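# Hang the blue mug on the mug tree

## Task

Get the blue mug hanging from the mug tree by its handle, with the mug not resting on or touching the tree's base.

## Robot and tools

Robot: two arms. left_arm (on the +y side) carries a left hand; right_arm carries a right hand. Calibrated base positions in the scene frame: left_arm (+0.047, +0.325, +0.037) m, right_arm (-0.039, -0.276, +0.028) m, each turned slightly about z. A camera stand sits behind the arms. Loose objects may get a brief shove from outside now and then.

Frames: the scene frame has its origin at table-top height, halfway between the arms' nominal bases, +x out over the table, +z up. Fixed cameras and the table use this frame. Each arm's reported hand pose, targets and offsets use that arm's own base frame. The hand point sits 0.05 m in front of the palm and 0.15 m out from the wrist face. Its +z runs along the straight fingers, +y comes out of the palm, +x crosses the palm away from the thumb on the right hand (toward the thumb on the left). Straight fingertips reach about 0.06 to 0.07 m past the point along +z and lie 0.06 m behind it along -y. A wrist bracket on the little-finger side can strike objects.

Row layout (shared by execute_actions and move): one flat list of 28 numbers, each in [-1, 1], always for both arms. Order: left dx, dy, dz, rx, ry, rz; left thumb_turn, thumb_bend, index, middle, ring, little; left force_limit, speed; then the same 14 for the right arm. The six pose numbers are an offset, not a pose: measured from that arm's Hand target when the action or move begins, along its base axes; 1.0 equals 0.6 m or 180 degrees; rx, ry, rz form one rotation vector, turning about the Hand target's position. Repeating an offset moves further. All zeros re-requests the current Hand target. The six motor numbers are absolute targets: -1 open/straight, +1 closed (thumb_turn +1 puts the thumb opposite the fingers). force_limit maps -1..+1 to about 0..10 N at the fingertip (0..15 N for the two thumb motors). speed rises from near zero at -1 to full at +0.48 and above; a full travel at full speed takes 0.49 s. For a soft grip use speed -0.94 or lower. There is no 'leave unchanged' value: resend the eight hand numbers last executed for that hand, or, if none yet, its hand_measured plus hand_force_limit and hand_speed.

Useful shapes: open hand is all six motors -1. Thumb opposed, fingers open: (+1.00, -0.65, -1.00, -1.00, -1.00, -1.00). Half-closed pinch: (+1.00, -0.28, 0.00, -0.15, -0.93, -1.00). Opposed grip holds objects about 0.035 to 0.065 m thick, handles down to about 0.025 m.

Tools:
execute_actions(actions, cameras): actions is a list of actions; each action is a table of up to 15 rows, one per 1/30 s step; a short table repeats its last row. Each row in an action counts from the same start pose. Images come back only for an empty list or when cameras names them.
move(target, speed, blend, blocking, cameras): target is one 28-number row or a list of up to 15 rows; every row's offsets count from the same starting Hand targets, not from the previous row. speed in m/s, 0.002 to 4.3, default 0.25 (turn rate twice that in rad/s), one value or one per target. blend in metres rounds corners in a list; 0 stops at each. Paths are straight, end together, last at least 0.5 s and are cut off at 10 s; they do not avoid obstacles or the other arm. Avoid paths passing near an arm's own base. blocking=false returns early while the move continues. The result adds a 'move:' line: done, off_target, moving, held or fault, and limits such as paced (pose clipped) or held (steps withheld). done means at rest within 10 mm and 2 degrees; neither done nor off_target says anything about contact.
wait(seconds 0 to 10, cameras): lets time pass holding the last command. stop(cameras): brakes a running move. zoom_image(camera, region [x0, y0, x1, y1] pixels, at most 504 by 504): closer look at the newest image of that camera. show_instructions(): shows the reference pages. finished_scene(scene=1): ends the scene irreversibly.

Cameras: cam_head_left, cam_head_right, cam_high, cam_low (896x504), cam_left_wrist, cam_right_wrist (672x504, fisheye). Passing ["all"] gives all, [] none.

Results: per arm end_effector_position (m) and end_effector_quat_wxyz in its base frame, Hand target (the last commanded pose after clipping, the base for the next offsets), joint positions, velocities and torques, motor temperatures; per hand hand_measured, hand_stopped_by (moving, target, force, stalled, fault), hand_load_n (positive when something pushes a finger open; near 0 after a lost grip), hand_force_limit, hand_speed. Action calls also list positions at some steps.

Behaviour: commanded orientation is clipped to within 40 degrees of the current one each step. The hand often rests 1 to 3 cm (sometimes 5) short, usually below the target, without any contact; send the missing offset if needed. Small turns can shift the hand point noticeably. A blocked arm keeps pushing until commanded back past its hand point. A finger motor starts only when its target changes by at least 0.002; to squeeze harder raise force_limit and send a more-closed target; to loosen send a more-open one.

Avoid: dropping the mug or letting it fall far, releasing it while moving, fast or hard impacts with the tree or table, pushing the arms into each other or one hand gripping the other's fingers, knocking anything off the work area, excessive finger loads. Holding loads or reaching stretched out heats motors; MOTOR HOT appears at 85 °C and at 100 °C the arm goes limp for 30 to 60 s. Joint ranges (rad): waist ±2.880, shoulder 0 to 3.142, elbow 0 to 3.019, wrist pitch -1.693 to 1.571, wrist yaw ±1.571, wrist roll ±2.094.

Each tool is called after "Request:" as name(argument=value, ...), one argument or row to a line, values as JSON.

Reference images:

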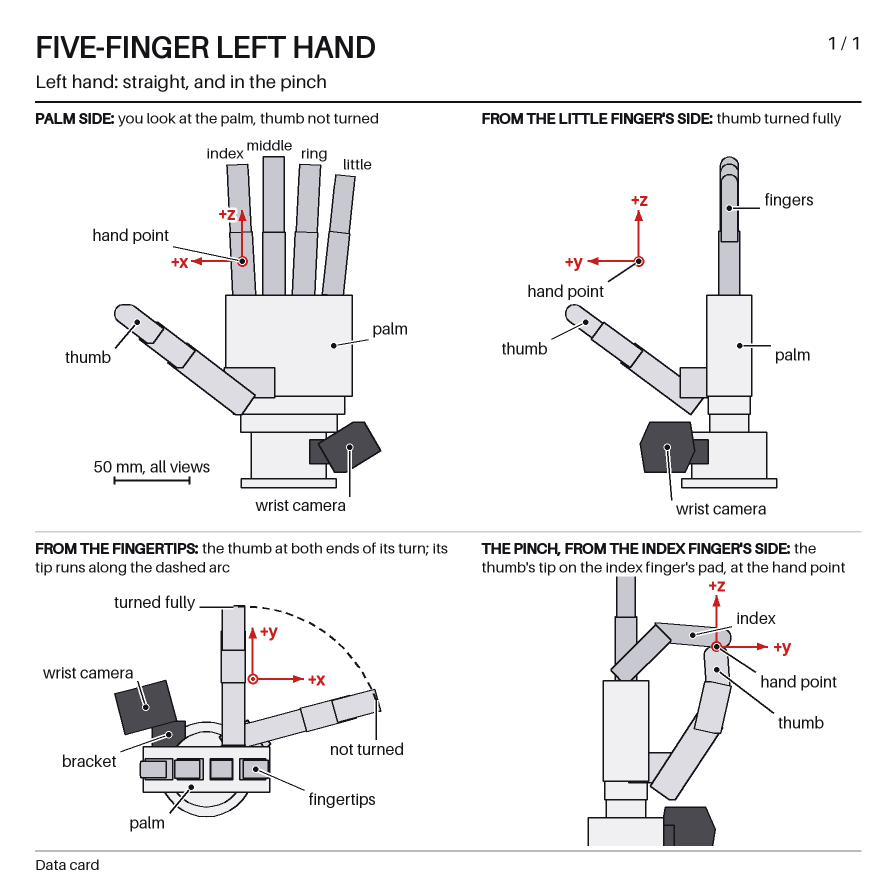

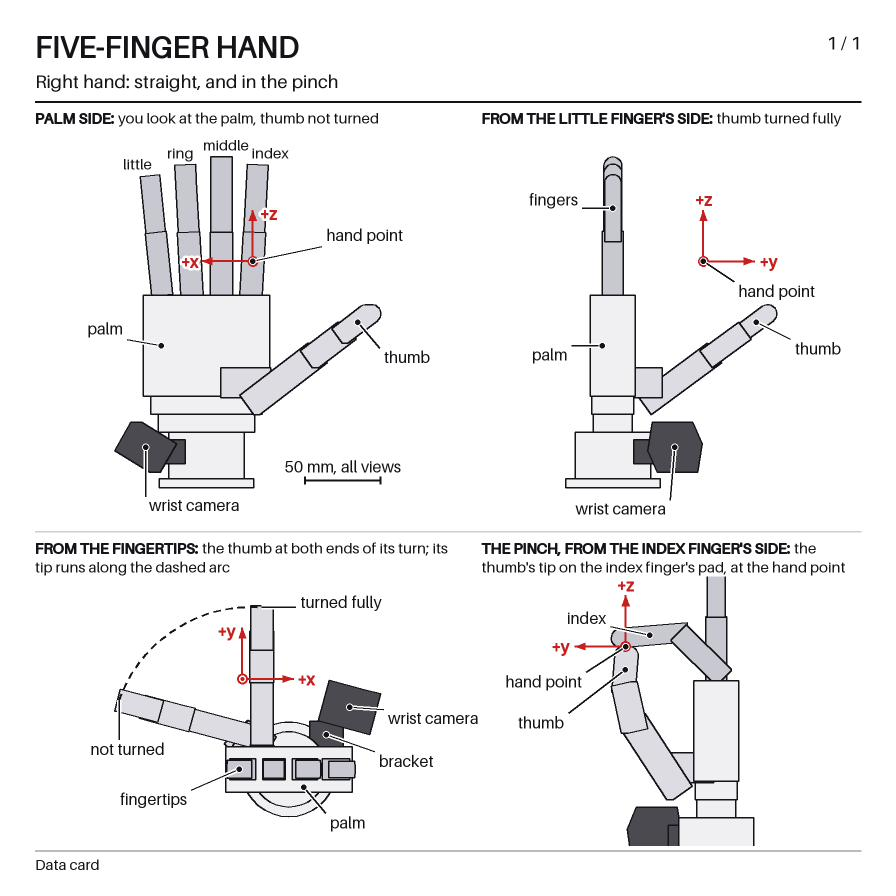

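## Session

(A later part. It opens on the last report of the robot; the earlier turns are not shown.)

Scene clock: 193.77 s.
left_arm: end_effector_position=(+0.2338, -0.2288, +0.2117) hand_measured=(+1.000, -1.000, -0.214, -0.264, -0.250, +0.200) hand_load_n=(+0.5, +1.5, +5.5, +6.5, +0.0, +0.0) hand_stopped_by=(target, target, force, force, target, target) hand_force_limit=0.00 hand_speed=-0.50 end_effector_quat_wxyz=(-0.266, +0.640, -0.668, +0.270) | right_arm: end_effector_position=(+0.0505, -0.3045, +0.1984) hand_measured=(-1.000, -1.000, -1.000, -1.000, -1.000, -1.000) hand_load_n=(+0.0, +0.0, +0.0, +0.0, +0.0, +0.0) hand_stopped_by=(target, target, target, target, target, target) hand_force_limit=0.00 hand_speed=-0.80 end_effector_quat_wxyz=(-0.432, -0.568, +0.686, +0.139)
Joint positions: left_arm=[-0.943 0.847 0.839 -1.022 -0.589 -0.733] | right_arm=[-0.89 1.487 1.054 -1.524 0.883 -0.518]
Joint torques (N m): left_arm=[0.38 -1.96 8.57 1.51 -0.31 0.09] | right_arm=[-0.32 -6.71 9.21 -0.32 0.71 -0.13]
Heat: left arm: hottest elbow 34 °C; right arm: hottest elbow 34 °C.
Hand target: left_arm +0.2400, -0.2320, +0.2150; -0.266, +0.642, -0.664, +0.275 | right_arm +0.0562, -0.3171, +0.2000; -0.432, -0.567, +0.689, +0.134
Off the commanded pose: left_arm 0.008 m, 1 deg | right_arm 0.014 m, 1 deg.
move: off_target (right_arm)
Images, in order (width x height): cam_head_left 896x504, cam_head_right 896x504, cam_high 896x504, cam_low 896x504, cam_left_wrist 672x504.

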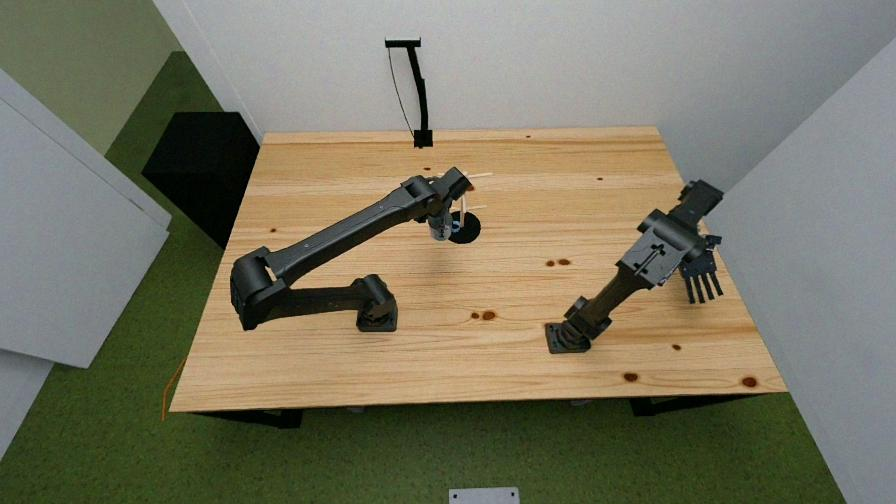

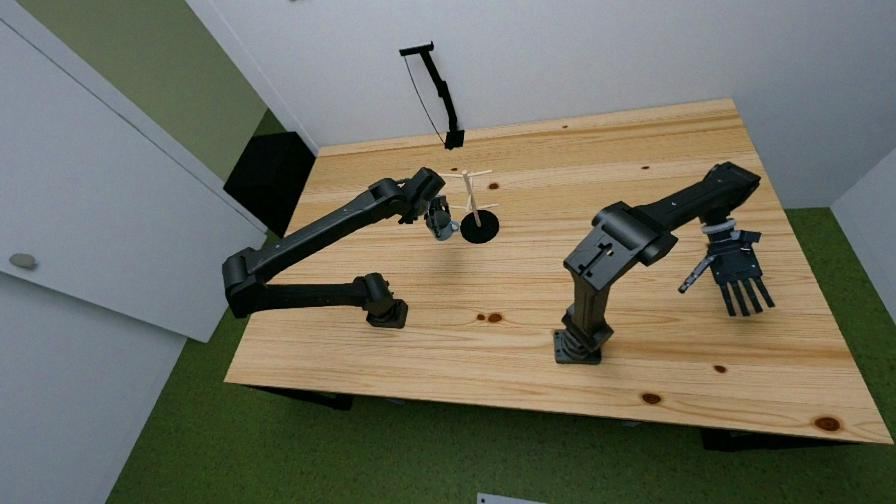

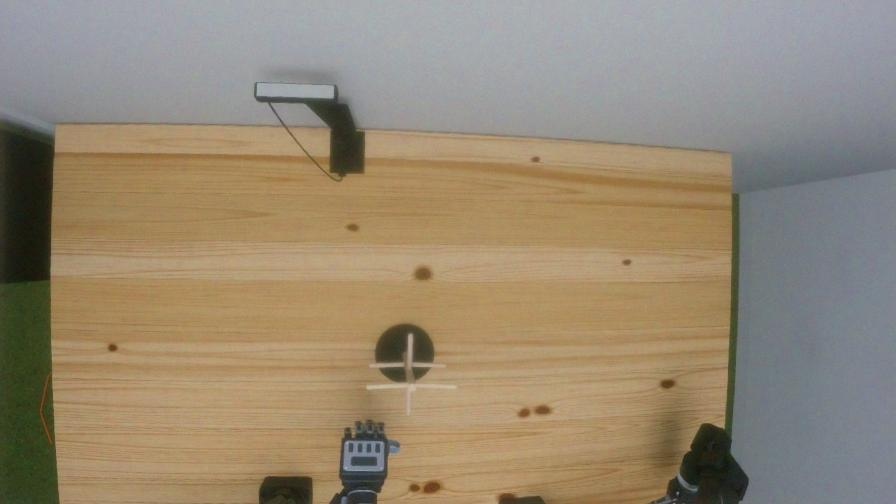

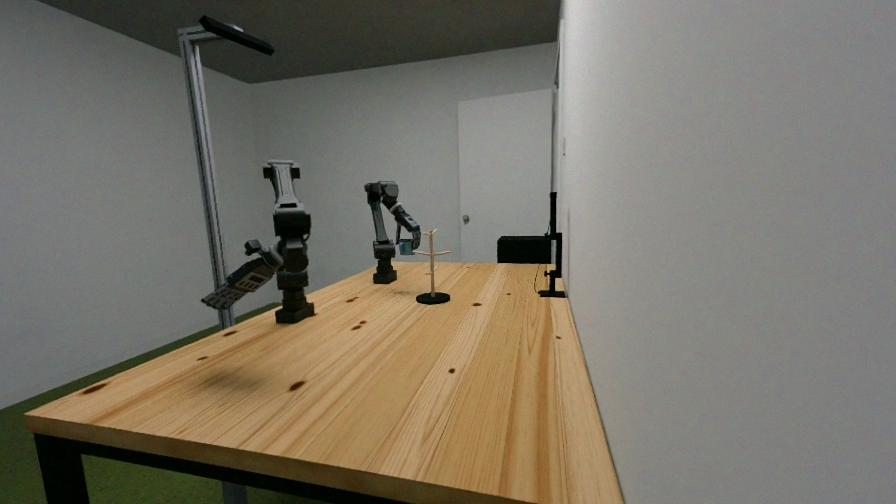

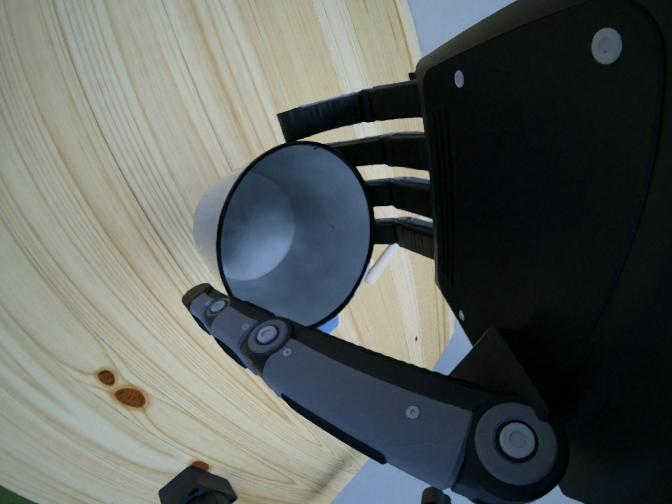

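Request:
move(
  target=[0.0615,-0.0533,-0.0075,0,0,0,1,-1,0.1,0.1,-0.25,0.2,0,-0.5,0,0,0,0,0,0,-1,-1,-1,-1,-1,-1,0,-0.8],
  speed=0.1,
  cameras=["cam_head_left","cam_head_right","cam_low","cam_high","cam_left_wrist"],
)

Request:
zoom_image(
  camera="cam_low",
  region=[380, 210, 460, 290],
)

Request:
zoom_image(
  camera="cam_head_right",
  region=[430, 170, 500, 240],
)

Request:
zoom_image(
  camera="cam_head_left",
  region=[430, 170, 500, 240],
)

Request:
zoom_image(
  camera="cam_high",
  region=[330, 350, 450, 470],
)

Scene clock: 202.57 s.
left_arm: end_effector_position=(+0.2617, -0.2506, +0.1858) hand_measured=(+1.000, -1.000, -0.214, -0.264, -0.250, +0.200) hand_load_n=(+0.5, +1.5, +6.0, +6.0, -0.5, +0.0) hand_stopped_by=(target, target, force, force, target, target) hand_force_limit=0.00 hand_speed=-0.50 end_effector_quat_wxyz=(-0.268, +0.639, -0.676, +0.250) | right_arm: end_effector_position=(+0.0505, -0.3046, +0.1984) hand_measured=(-1.000, -1.000, -1.000, -1.000, -1.000, -1.000) hand_load_n=(+0.0, +0.0, +0.0, +0.0, +0.0, +0.0) hand_stopped_by=(target, target, target, target, target, target) hand_force_limit=0.00 hand_speed=-0.80 end_effector_quat_wxyz=(-0.432, -0.568, +0.686, +0.139)
Joint positions: left_arm=[-0.908 0.984 0.856 -0.926 -0.571 -0.698] | right_arm=[-0.89 1.487 1.054 -1.524 0.883 -0.518]
Joint torques (N m): left_arm=[0.5 -3.96 11.89 1.4 -0.34 0.11] | right_arm=[-0.03 -6.65 9.22 -0.36 0.7 -0.19]
Heat: left arm: hottest elbow 35 °C; right arm: hottest elbow 35 °C.
Hand target: left_arm +0.2769, -0.2640, +0.2105; -0.267, +0.642, -0.664, +0.275 | right_arm +0.0562, -0.3171, +0.1999; -0.432, -0.567, +0.689, +0.134
Off the commanded pose: left_arm 0.032 m, 3 deg | right_arm 0.014 m, 1 deg.
move: off_target (left_arm, right_arm)
Images, in order (width x height): cam_head_left 896x504, cam_head_right 896x504, cam_high 896x504, cam_low 896x504, cam_left_wrist 672x504.

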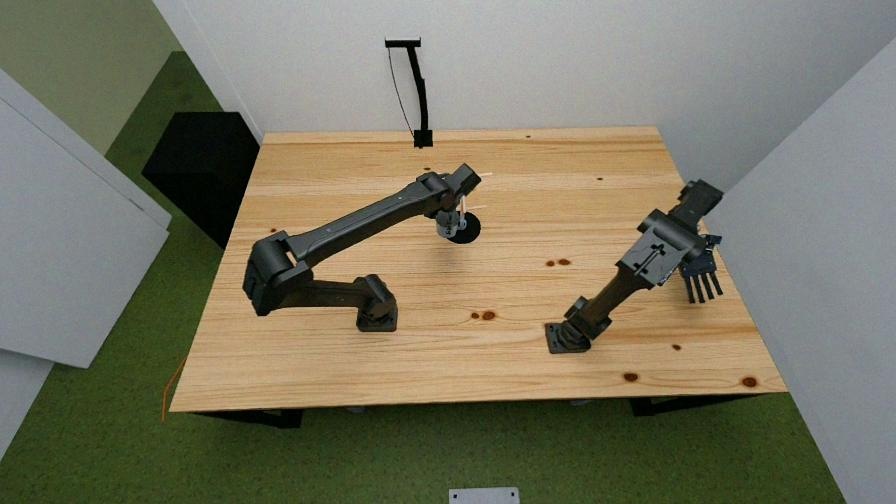

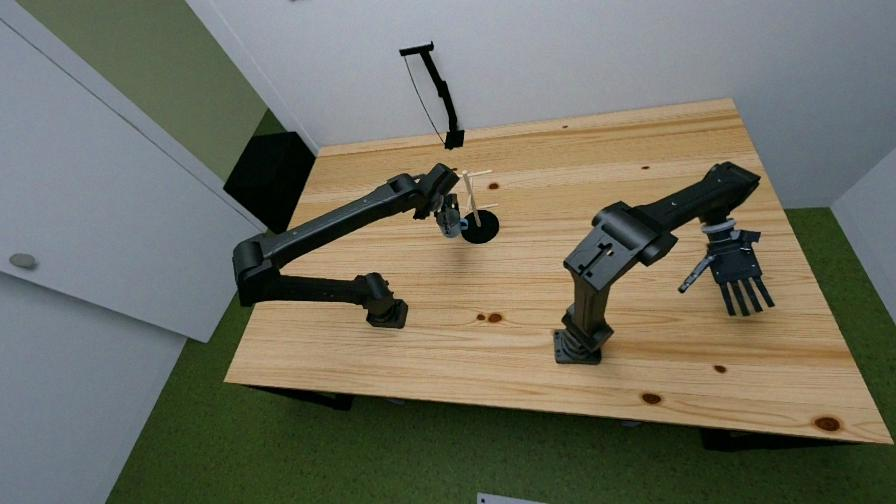

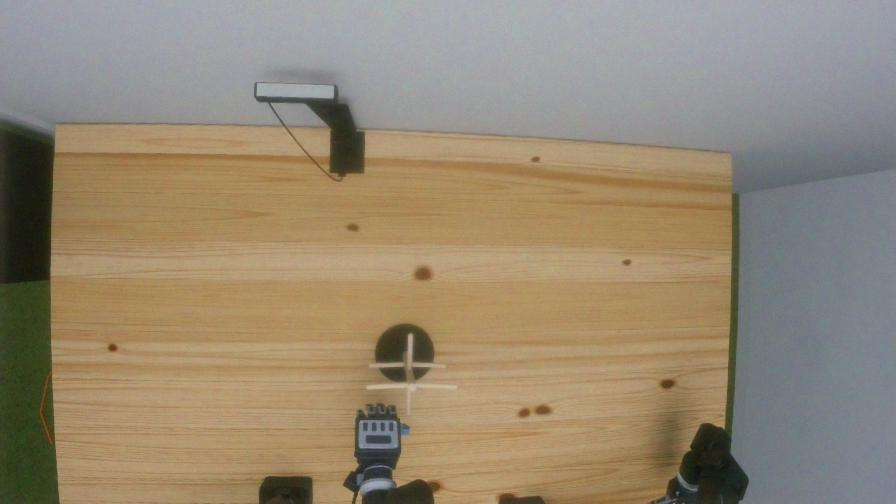

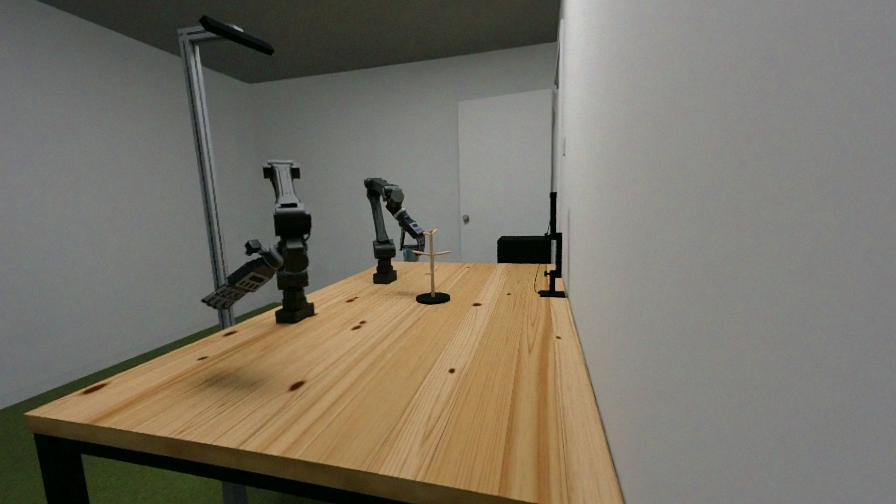

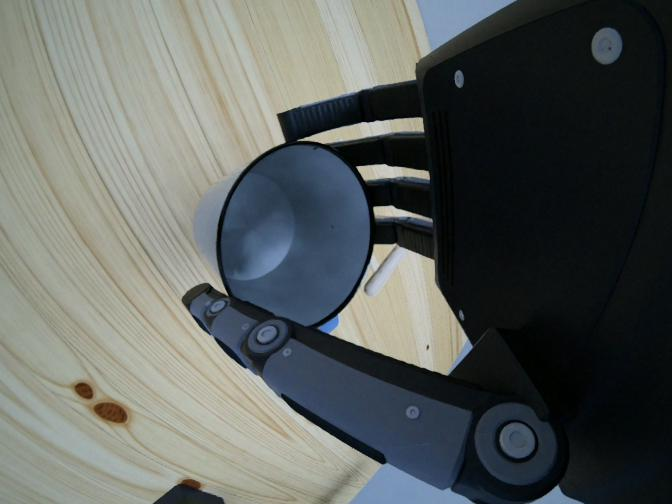

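Scaled by 6.300 from the camera's 896x504 image, which has a finer 1280x720 frame.

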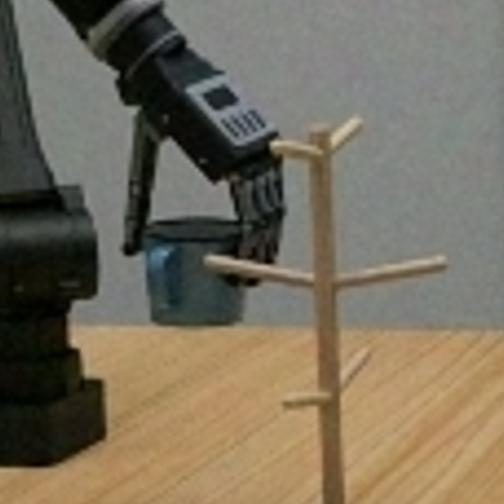

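Scaled by 7.200 from the camera's 896x504 image, which has a finer 1280x720 frame.

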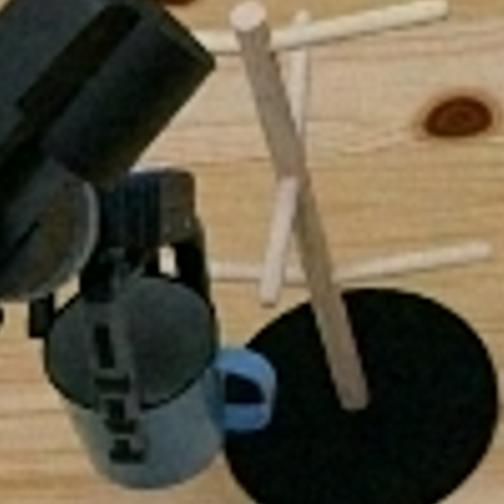

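Scaled by 7.200 from the camera's 896x504 image, which has a finer 1280x720 frame.

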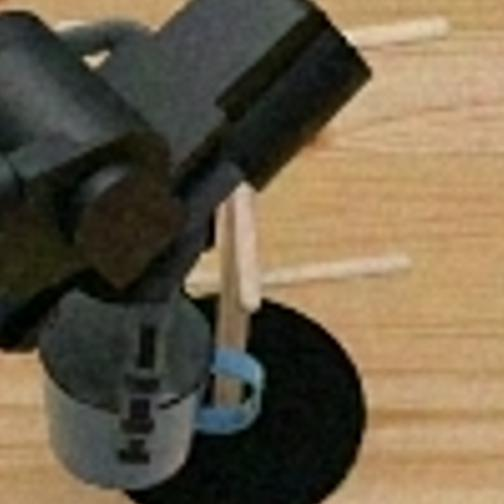

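Scaled by 4.200 from the camera's 896x504 image, which has a finer 1280x720 frame.

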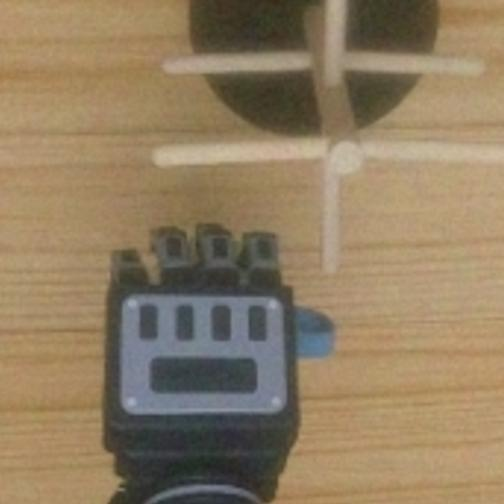

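Request:
move(
  target=[0.0135,-0.0067,0.012,0,0,0,1,-1,0.1,0.1,-0.25,0.2,0,-0.5,0,0,0,0,0,0,-1,-1,-1,-1,-1,-1,0,-0.8],
  speed=0.08,
  cameras=[],
)

Scene clock: 206.40 s.
left_arm: end_effector_position=(+0.2698, -0.2552, +0.1933) hand_measured=(+1.000, -1.000, -0.214, -0.264, -0.250, +0.200) hand_load_n=(+0.5, +1.5, +5.5, +6.0, +0.0, +0.0) hand_stopped_by=(target, target, force, force, target, target) hand_force_limit=0.00 hand_speed=-0.50 end_effector_quat_wxyz=(-0.267, +0.640, -0.675, +0.251) | right_arm: end_effector_position=(+0.0505, -0.3046, +0.1984) hand_measured=(-1.000, -1.000, -1.000, -1.000, -1.000, -1.000) hand_load_n=(+0.0, +0.0, +0.0, +0.0, +0.0, +0.0) hand_stopped_by=(target, target, target, target, target, target) hand_force_limit=0.00 hand_speed=-0.80 end_effector_quat_wxyz=(-0.432, -0.568, +0.686, +0.139)
Joint positions: left_arm=[-0.895 1.003 0.886 -0.926 -0.564 -0.685] | right_arm=[-0.89 1.487 1.054 -1.524 0.883 -0.518]
Joint torques (N m): left_arm=[0.56 -4.31 11.96 1.29 -0.29 0.12] | right_arm=[0.03 -6.3 9.24 -0.31 0.71 -0.17]
Heat: left arm: hottest elbow 36 °C; right arm: hottest elbow 36 °C.
Hand target: left_arm +0.2849, -0.2680, +0.2176; -0.266, +0.642, -0.665, +0.275 | right_arm +0.0562, -0.3171, +0.1999; -0.432, -0.567, +0.689, +0.134
Off the commanded pose: left_arm 0.031 m, 3 deg | right_arm 0.014 m, 1 deg.
move: off_target (left_arm, right_arm)
No camera images: "cameras" was empty.

Request:
move(
  target=[0.0135,-0.0105,0.0187,0,0,0,1,-1,0.1,0.1,-0.25,0.2,0,-0.5,0,0,0,0,0,0,-1,-1,-1,-1,-1,-1,0,-0.8],
  speed=0.08,
  cameras=["cam_head_left","cam_head_right","cam_low","cam_high"],
)

Request:
zoom_image(
  camera="cam_low",
  region=[380, 210, 460, 290],
)

Request:
zoom_image(
  camera="cam_head_right",
  region=[430, 170, 500, 240],
)

Request:
zoom_image(
  camera="cam_head_left",
  region=[430, 170, 500, 240],
)

Request:
zoom_image(
  camera="cam_high",
  region=[350, 350, 450, 450],
)

Scene clock: 209.60 s.
left_arm: end_effector_position=(+0.2804, -0.2649, +0.2062) hand_measured=(+1.000, -1.000, -0.214, -0.264, -0.250, +0.200) hand_load_n=(+0.5, +1.0, +5.5, +6.0, +0.0, +0.0) hand_stopped_by=(target, target, force, force, target, target) hand_force_limit=0.00 hand_speed=-0.50 end_effector_quat_wxyz=(-0.267, +0.640, -0.673, +0.258) | right_arm: end_effector_position=(+0.0505, -0.3046, +0.1984) hand_measured=(-1.000, -1.000, -1.000, -1.000, -1.000, -1.000) hand_load_n=(+0.0, +0.0, +0.0, +0.0, +0.0, +0.0) hand_stopped_by=(target, target, target, target, target, target) hand_force_limit=0.00 hand_speed=-0.80 end_effector_quat_wxyz=(-0.432, -0.568, +0.686, +0.139)
Joint positions: left_arm=[-0.888 1.03 0.931 -0.926 -0.56 -0.677] | right_arm=[-0.89 1.487 1.054 -1.524 0.883 -0.518]
Joint torques (N m): left_arm=[0.03 -4.48 11.97 0.77 -0.28 0.15] | right_arm=[0.15 -6.65 9.32 -0.42 0.7 -0.16]
Heat: left arm: hottest elbow 36 °C; right arm: hottest elbow 36 °C.
Hand target: left_arm +0.2931, -0.2743, +0.2289; -0.266, +0.642, -0.664, +0.275 | right_arm +0.0562, -0.3171, +0.1999; -0.432, -0.567, +0.689, +0.134
Off the commanded pose: left_arm 0.028 m, 2 deg | right_arm 0.014 m, 1 deg.
move: off_target (left_arm, right_arm)
Images, in order (width x height): cam_head_left 896x504, cam_head_right 896x504, cam_high 896x504, cam_low 896x504.

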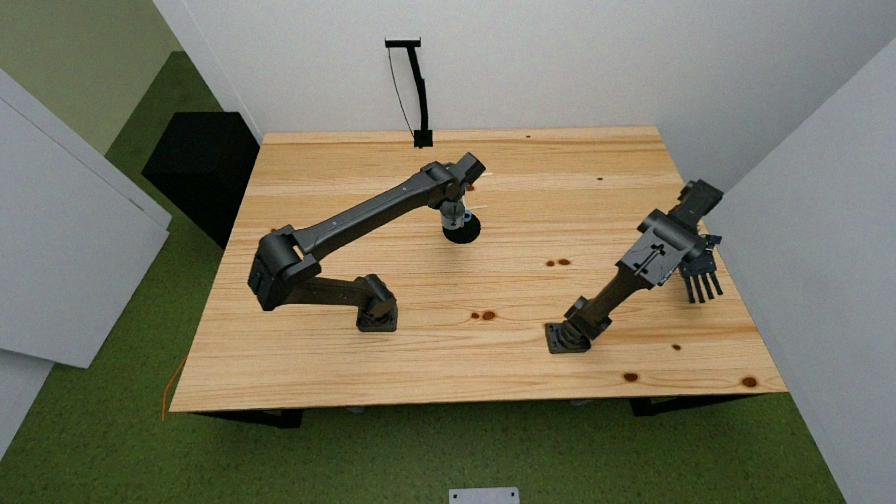

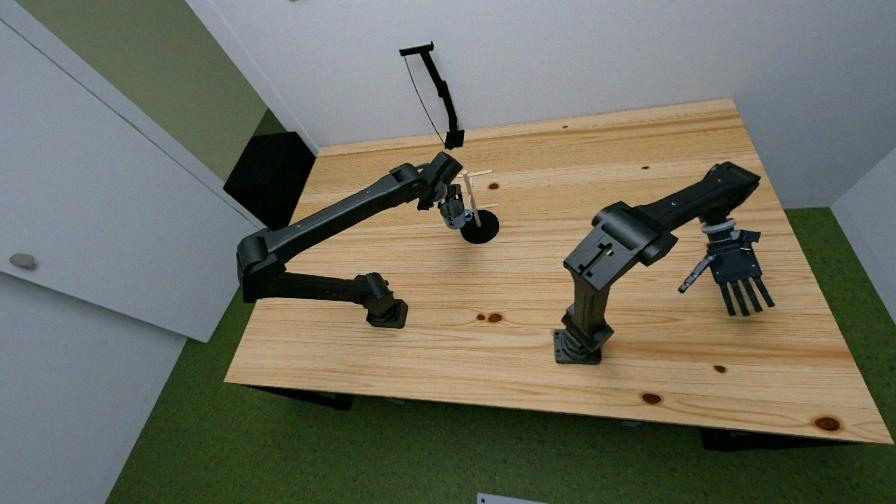

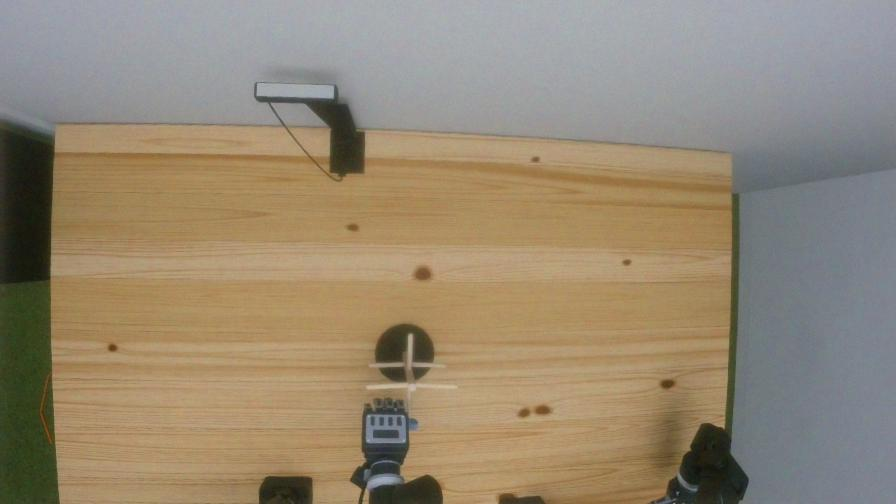

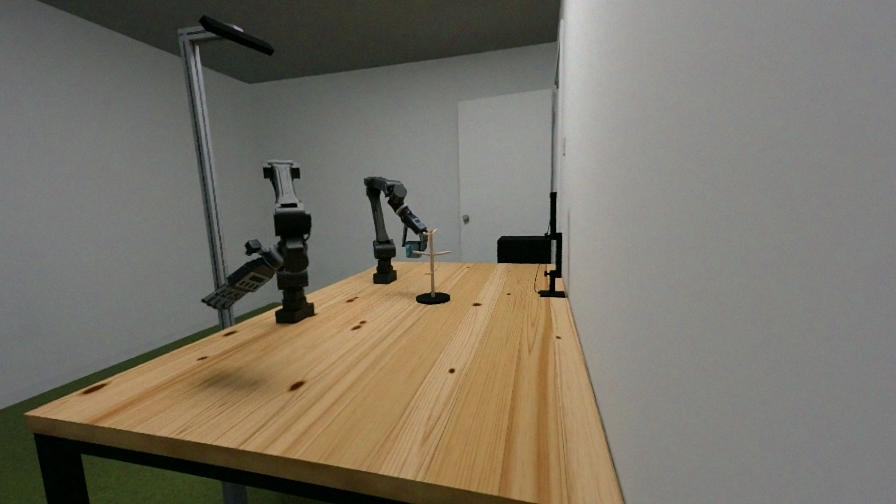

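Scaled by 6.300 from the camera's 896x504 image, which has a finer 1280x720 frame.

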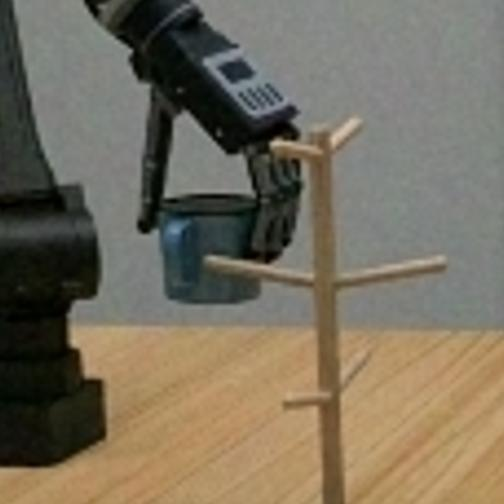

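Scaled by 7.200 from the camera's 896x504 image, which has a finer 1280x720 frame.

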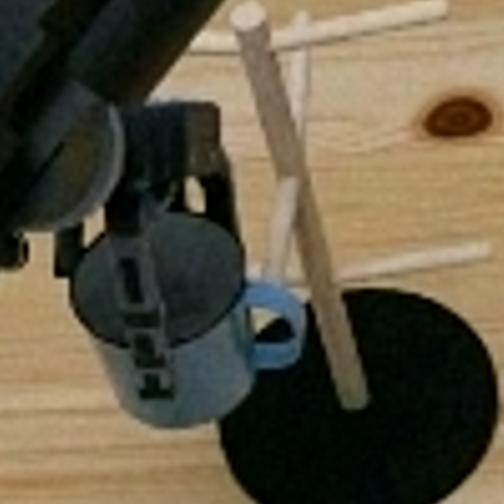

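Scaled by 7.200 from the camera's 896x504 image, which has a finer 1280x720 frame.

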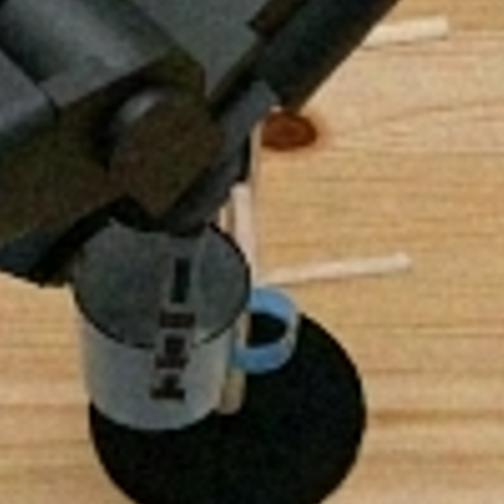

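Scaled by 5.040 from the camera's 896x504 image, which has a finer 1280x720 frame.

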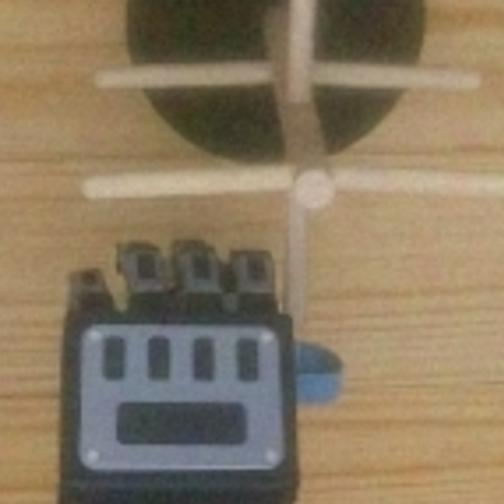

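Request:
move(
  target=[0.0167,0.0075,-0.0033,0,0,0,1,-1,0.1,0.1,-0.25,0.2,0,-0.5,0,0,0,0,0,0,-1,-1,-1,-1,-1,-1,0,-0.8],
  speed=0.06,
  cameras=["cam_head_left","cam_head_right","cam_low","cam_high"],
)

Request:
zoom_image(
  camera="cam_low",
  region=[380, 210, 460, 290],
)

Request:
zoom_image(
  camera="cam_head_right",
  region=[440, 180, 490, 230],
)

Request:
zoom_image(
  camera="cam_head_left",
  region=[440, 180, 490, 230],
)

Request:
zoom_image(
  camera="cam_high",
  region=[350, 350, 450, 450],
)

Scene clock: 217.10 s.
left_arm: end_effector_position=(+0.2876, -0.2576, +0.2035) hand_measured=(+1.000, -1.000, -0.214, -0.264, -0.250, +0.200) hand_load_n=(+0.5, +1.5, +5.5, +6.0, +0.0, +0.0) hand_stopped_by=(target, target, force, force, target, target) hand_force_limit=0.00 hand_speed=-0.50 end_effector_quat_wxyz=(-0.267, +0.640, -0.675, +0.251) | right_arm: end_effector_position=(+0.0505, -0.3046, +0.1984) hand_measured=(-1.000, -1.000, -1.000, -1.000, -1.000, -1.000) hand_load_n=(+0.0, +0.0, +0.0, +0.0, +0.0, +0.0) hand_stopped_by=(target, target, target, target, target, target) hand_force_limit=0.00 hand_speed=-0.80 end_effector_quat_wxyz=(-0.432, -0.568, +0.686, +0.139)
Joint positions: left_arm=[-0.854 1.035 0.931 -0.919 -0.541 -0.645] | right_arm=[-0.89 1.487 1.054 -1.524 0.883 -0.518]
Joint torques (N m): left_arm=[0.21 -4.48 11.82 1.46 -0.27 0.08] | right_arm=[-0.21 -6.71 9.21 -0.39 0.69 -0.18]
Heat: left arm: hottest elbow 36 °C; right arm: hottest elbow 37 °C.
Hand target: left_arm +0.3031, -0.2698, +0.2270; -0.267, +0.642, -0.664, +0.275 | right_arm +0.0562, -0.3171, +0.1999; -0.432, -0.567, +0.689, +0.134
Off the commanded pose: left_arm 0.031 m, 3 deg | right_arm 0.014 m, 1 deg.
move: off_target (left_arm, right_arm)
Images, in order (width x height): cam_head_left 896x504, cam_head_right 896x504, cam_high 896x504, cam_low 896x504.

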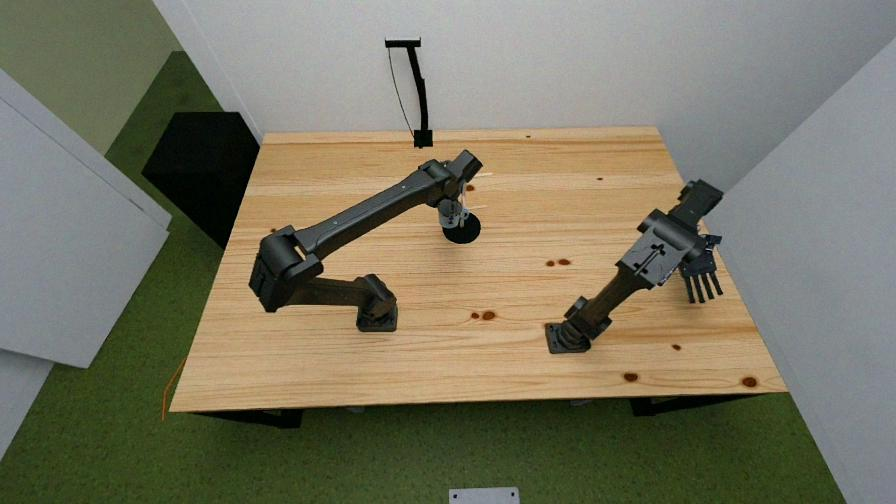

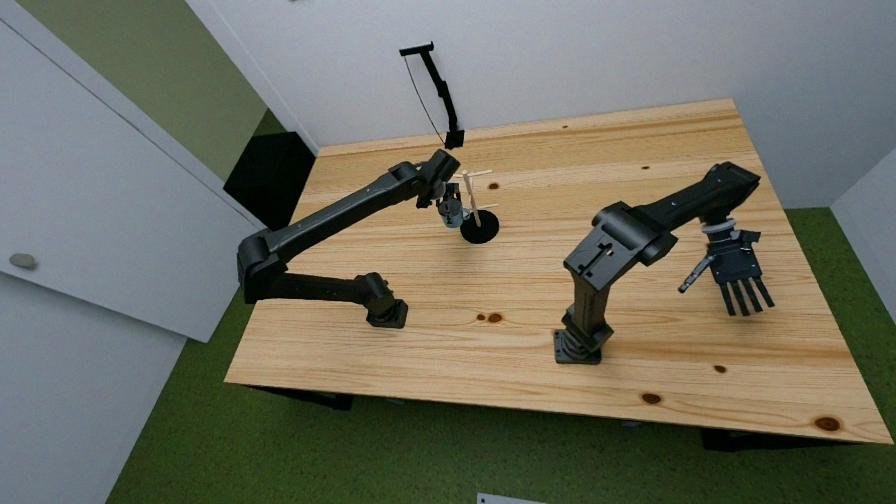

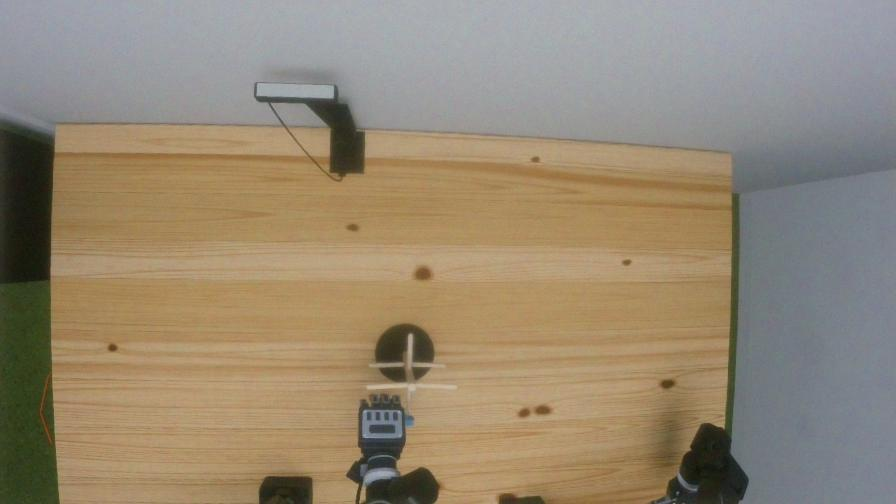

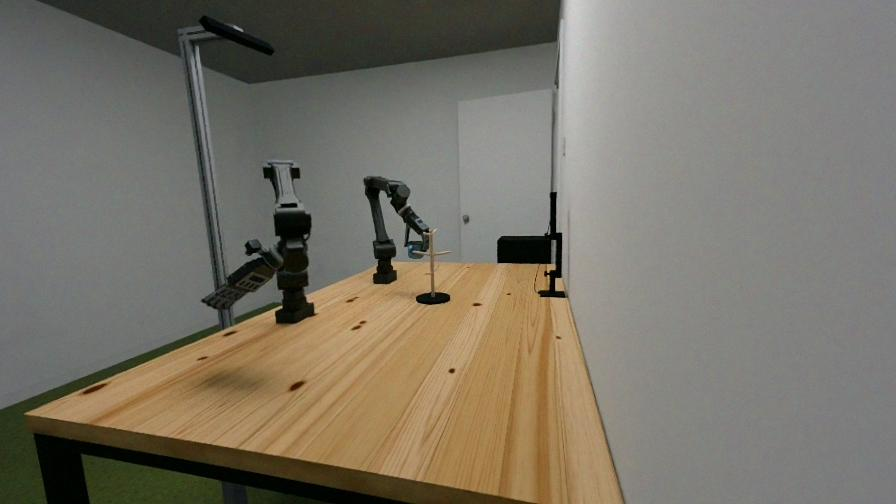

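Scaled by 6.300 from the camera's 896x504 image, which has a finer 1280x720 frame.

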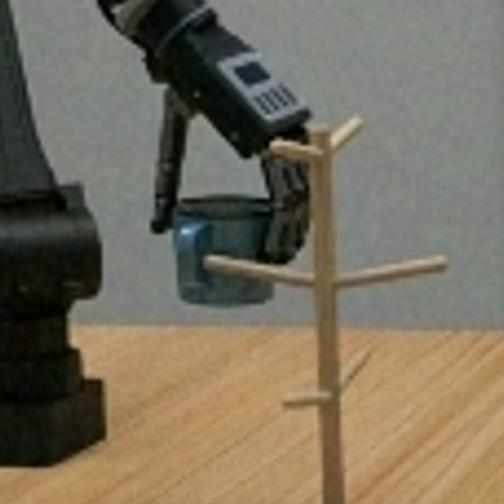

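Scaled by 10.080 from the camera's 896x504 image, which has a finer 1280x720 frame.

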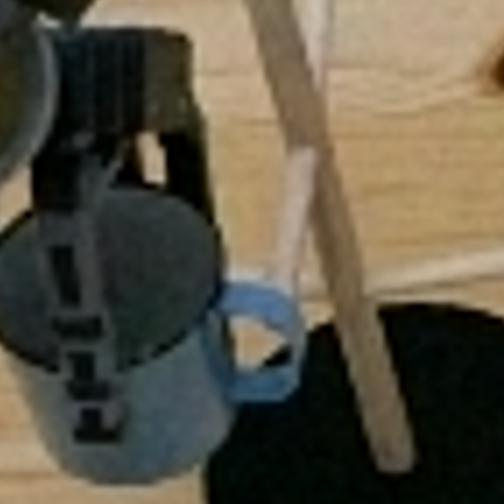

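Scaled by 10.080 from the camera's 896x504 image, which has a finer 1280x720 frame.

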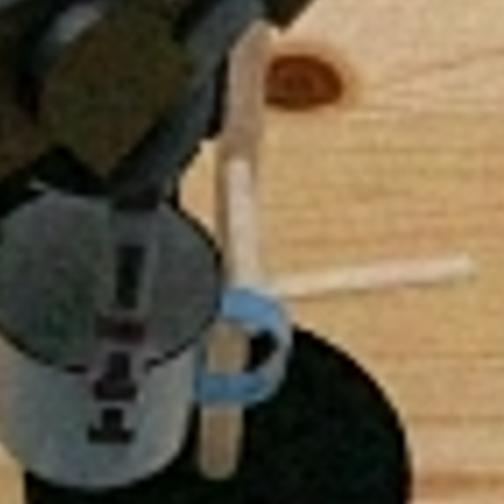

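Scaled by 5.040 from the camera's 896x504 image, which has a finer 1280x720 frame.

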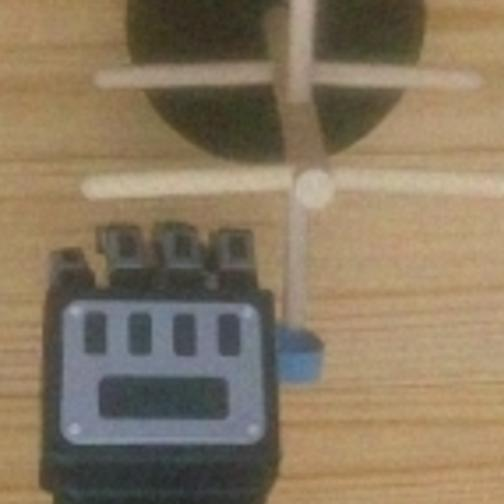

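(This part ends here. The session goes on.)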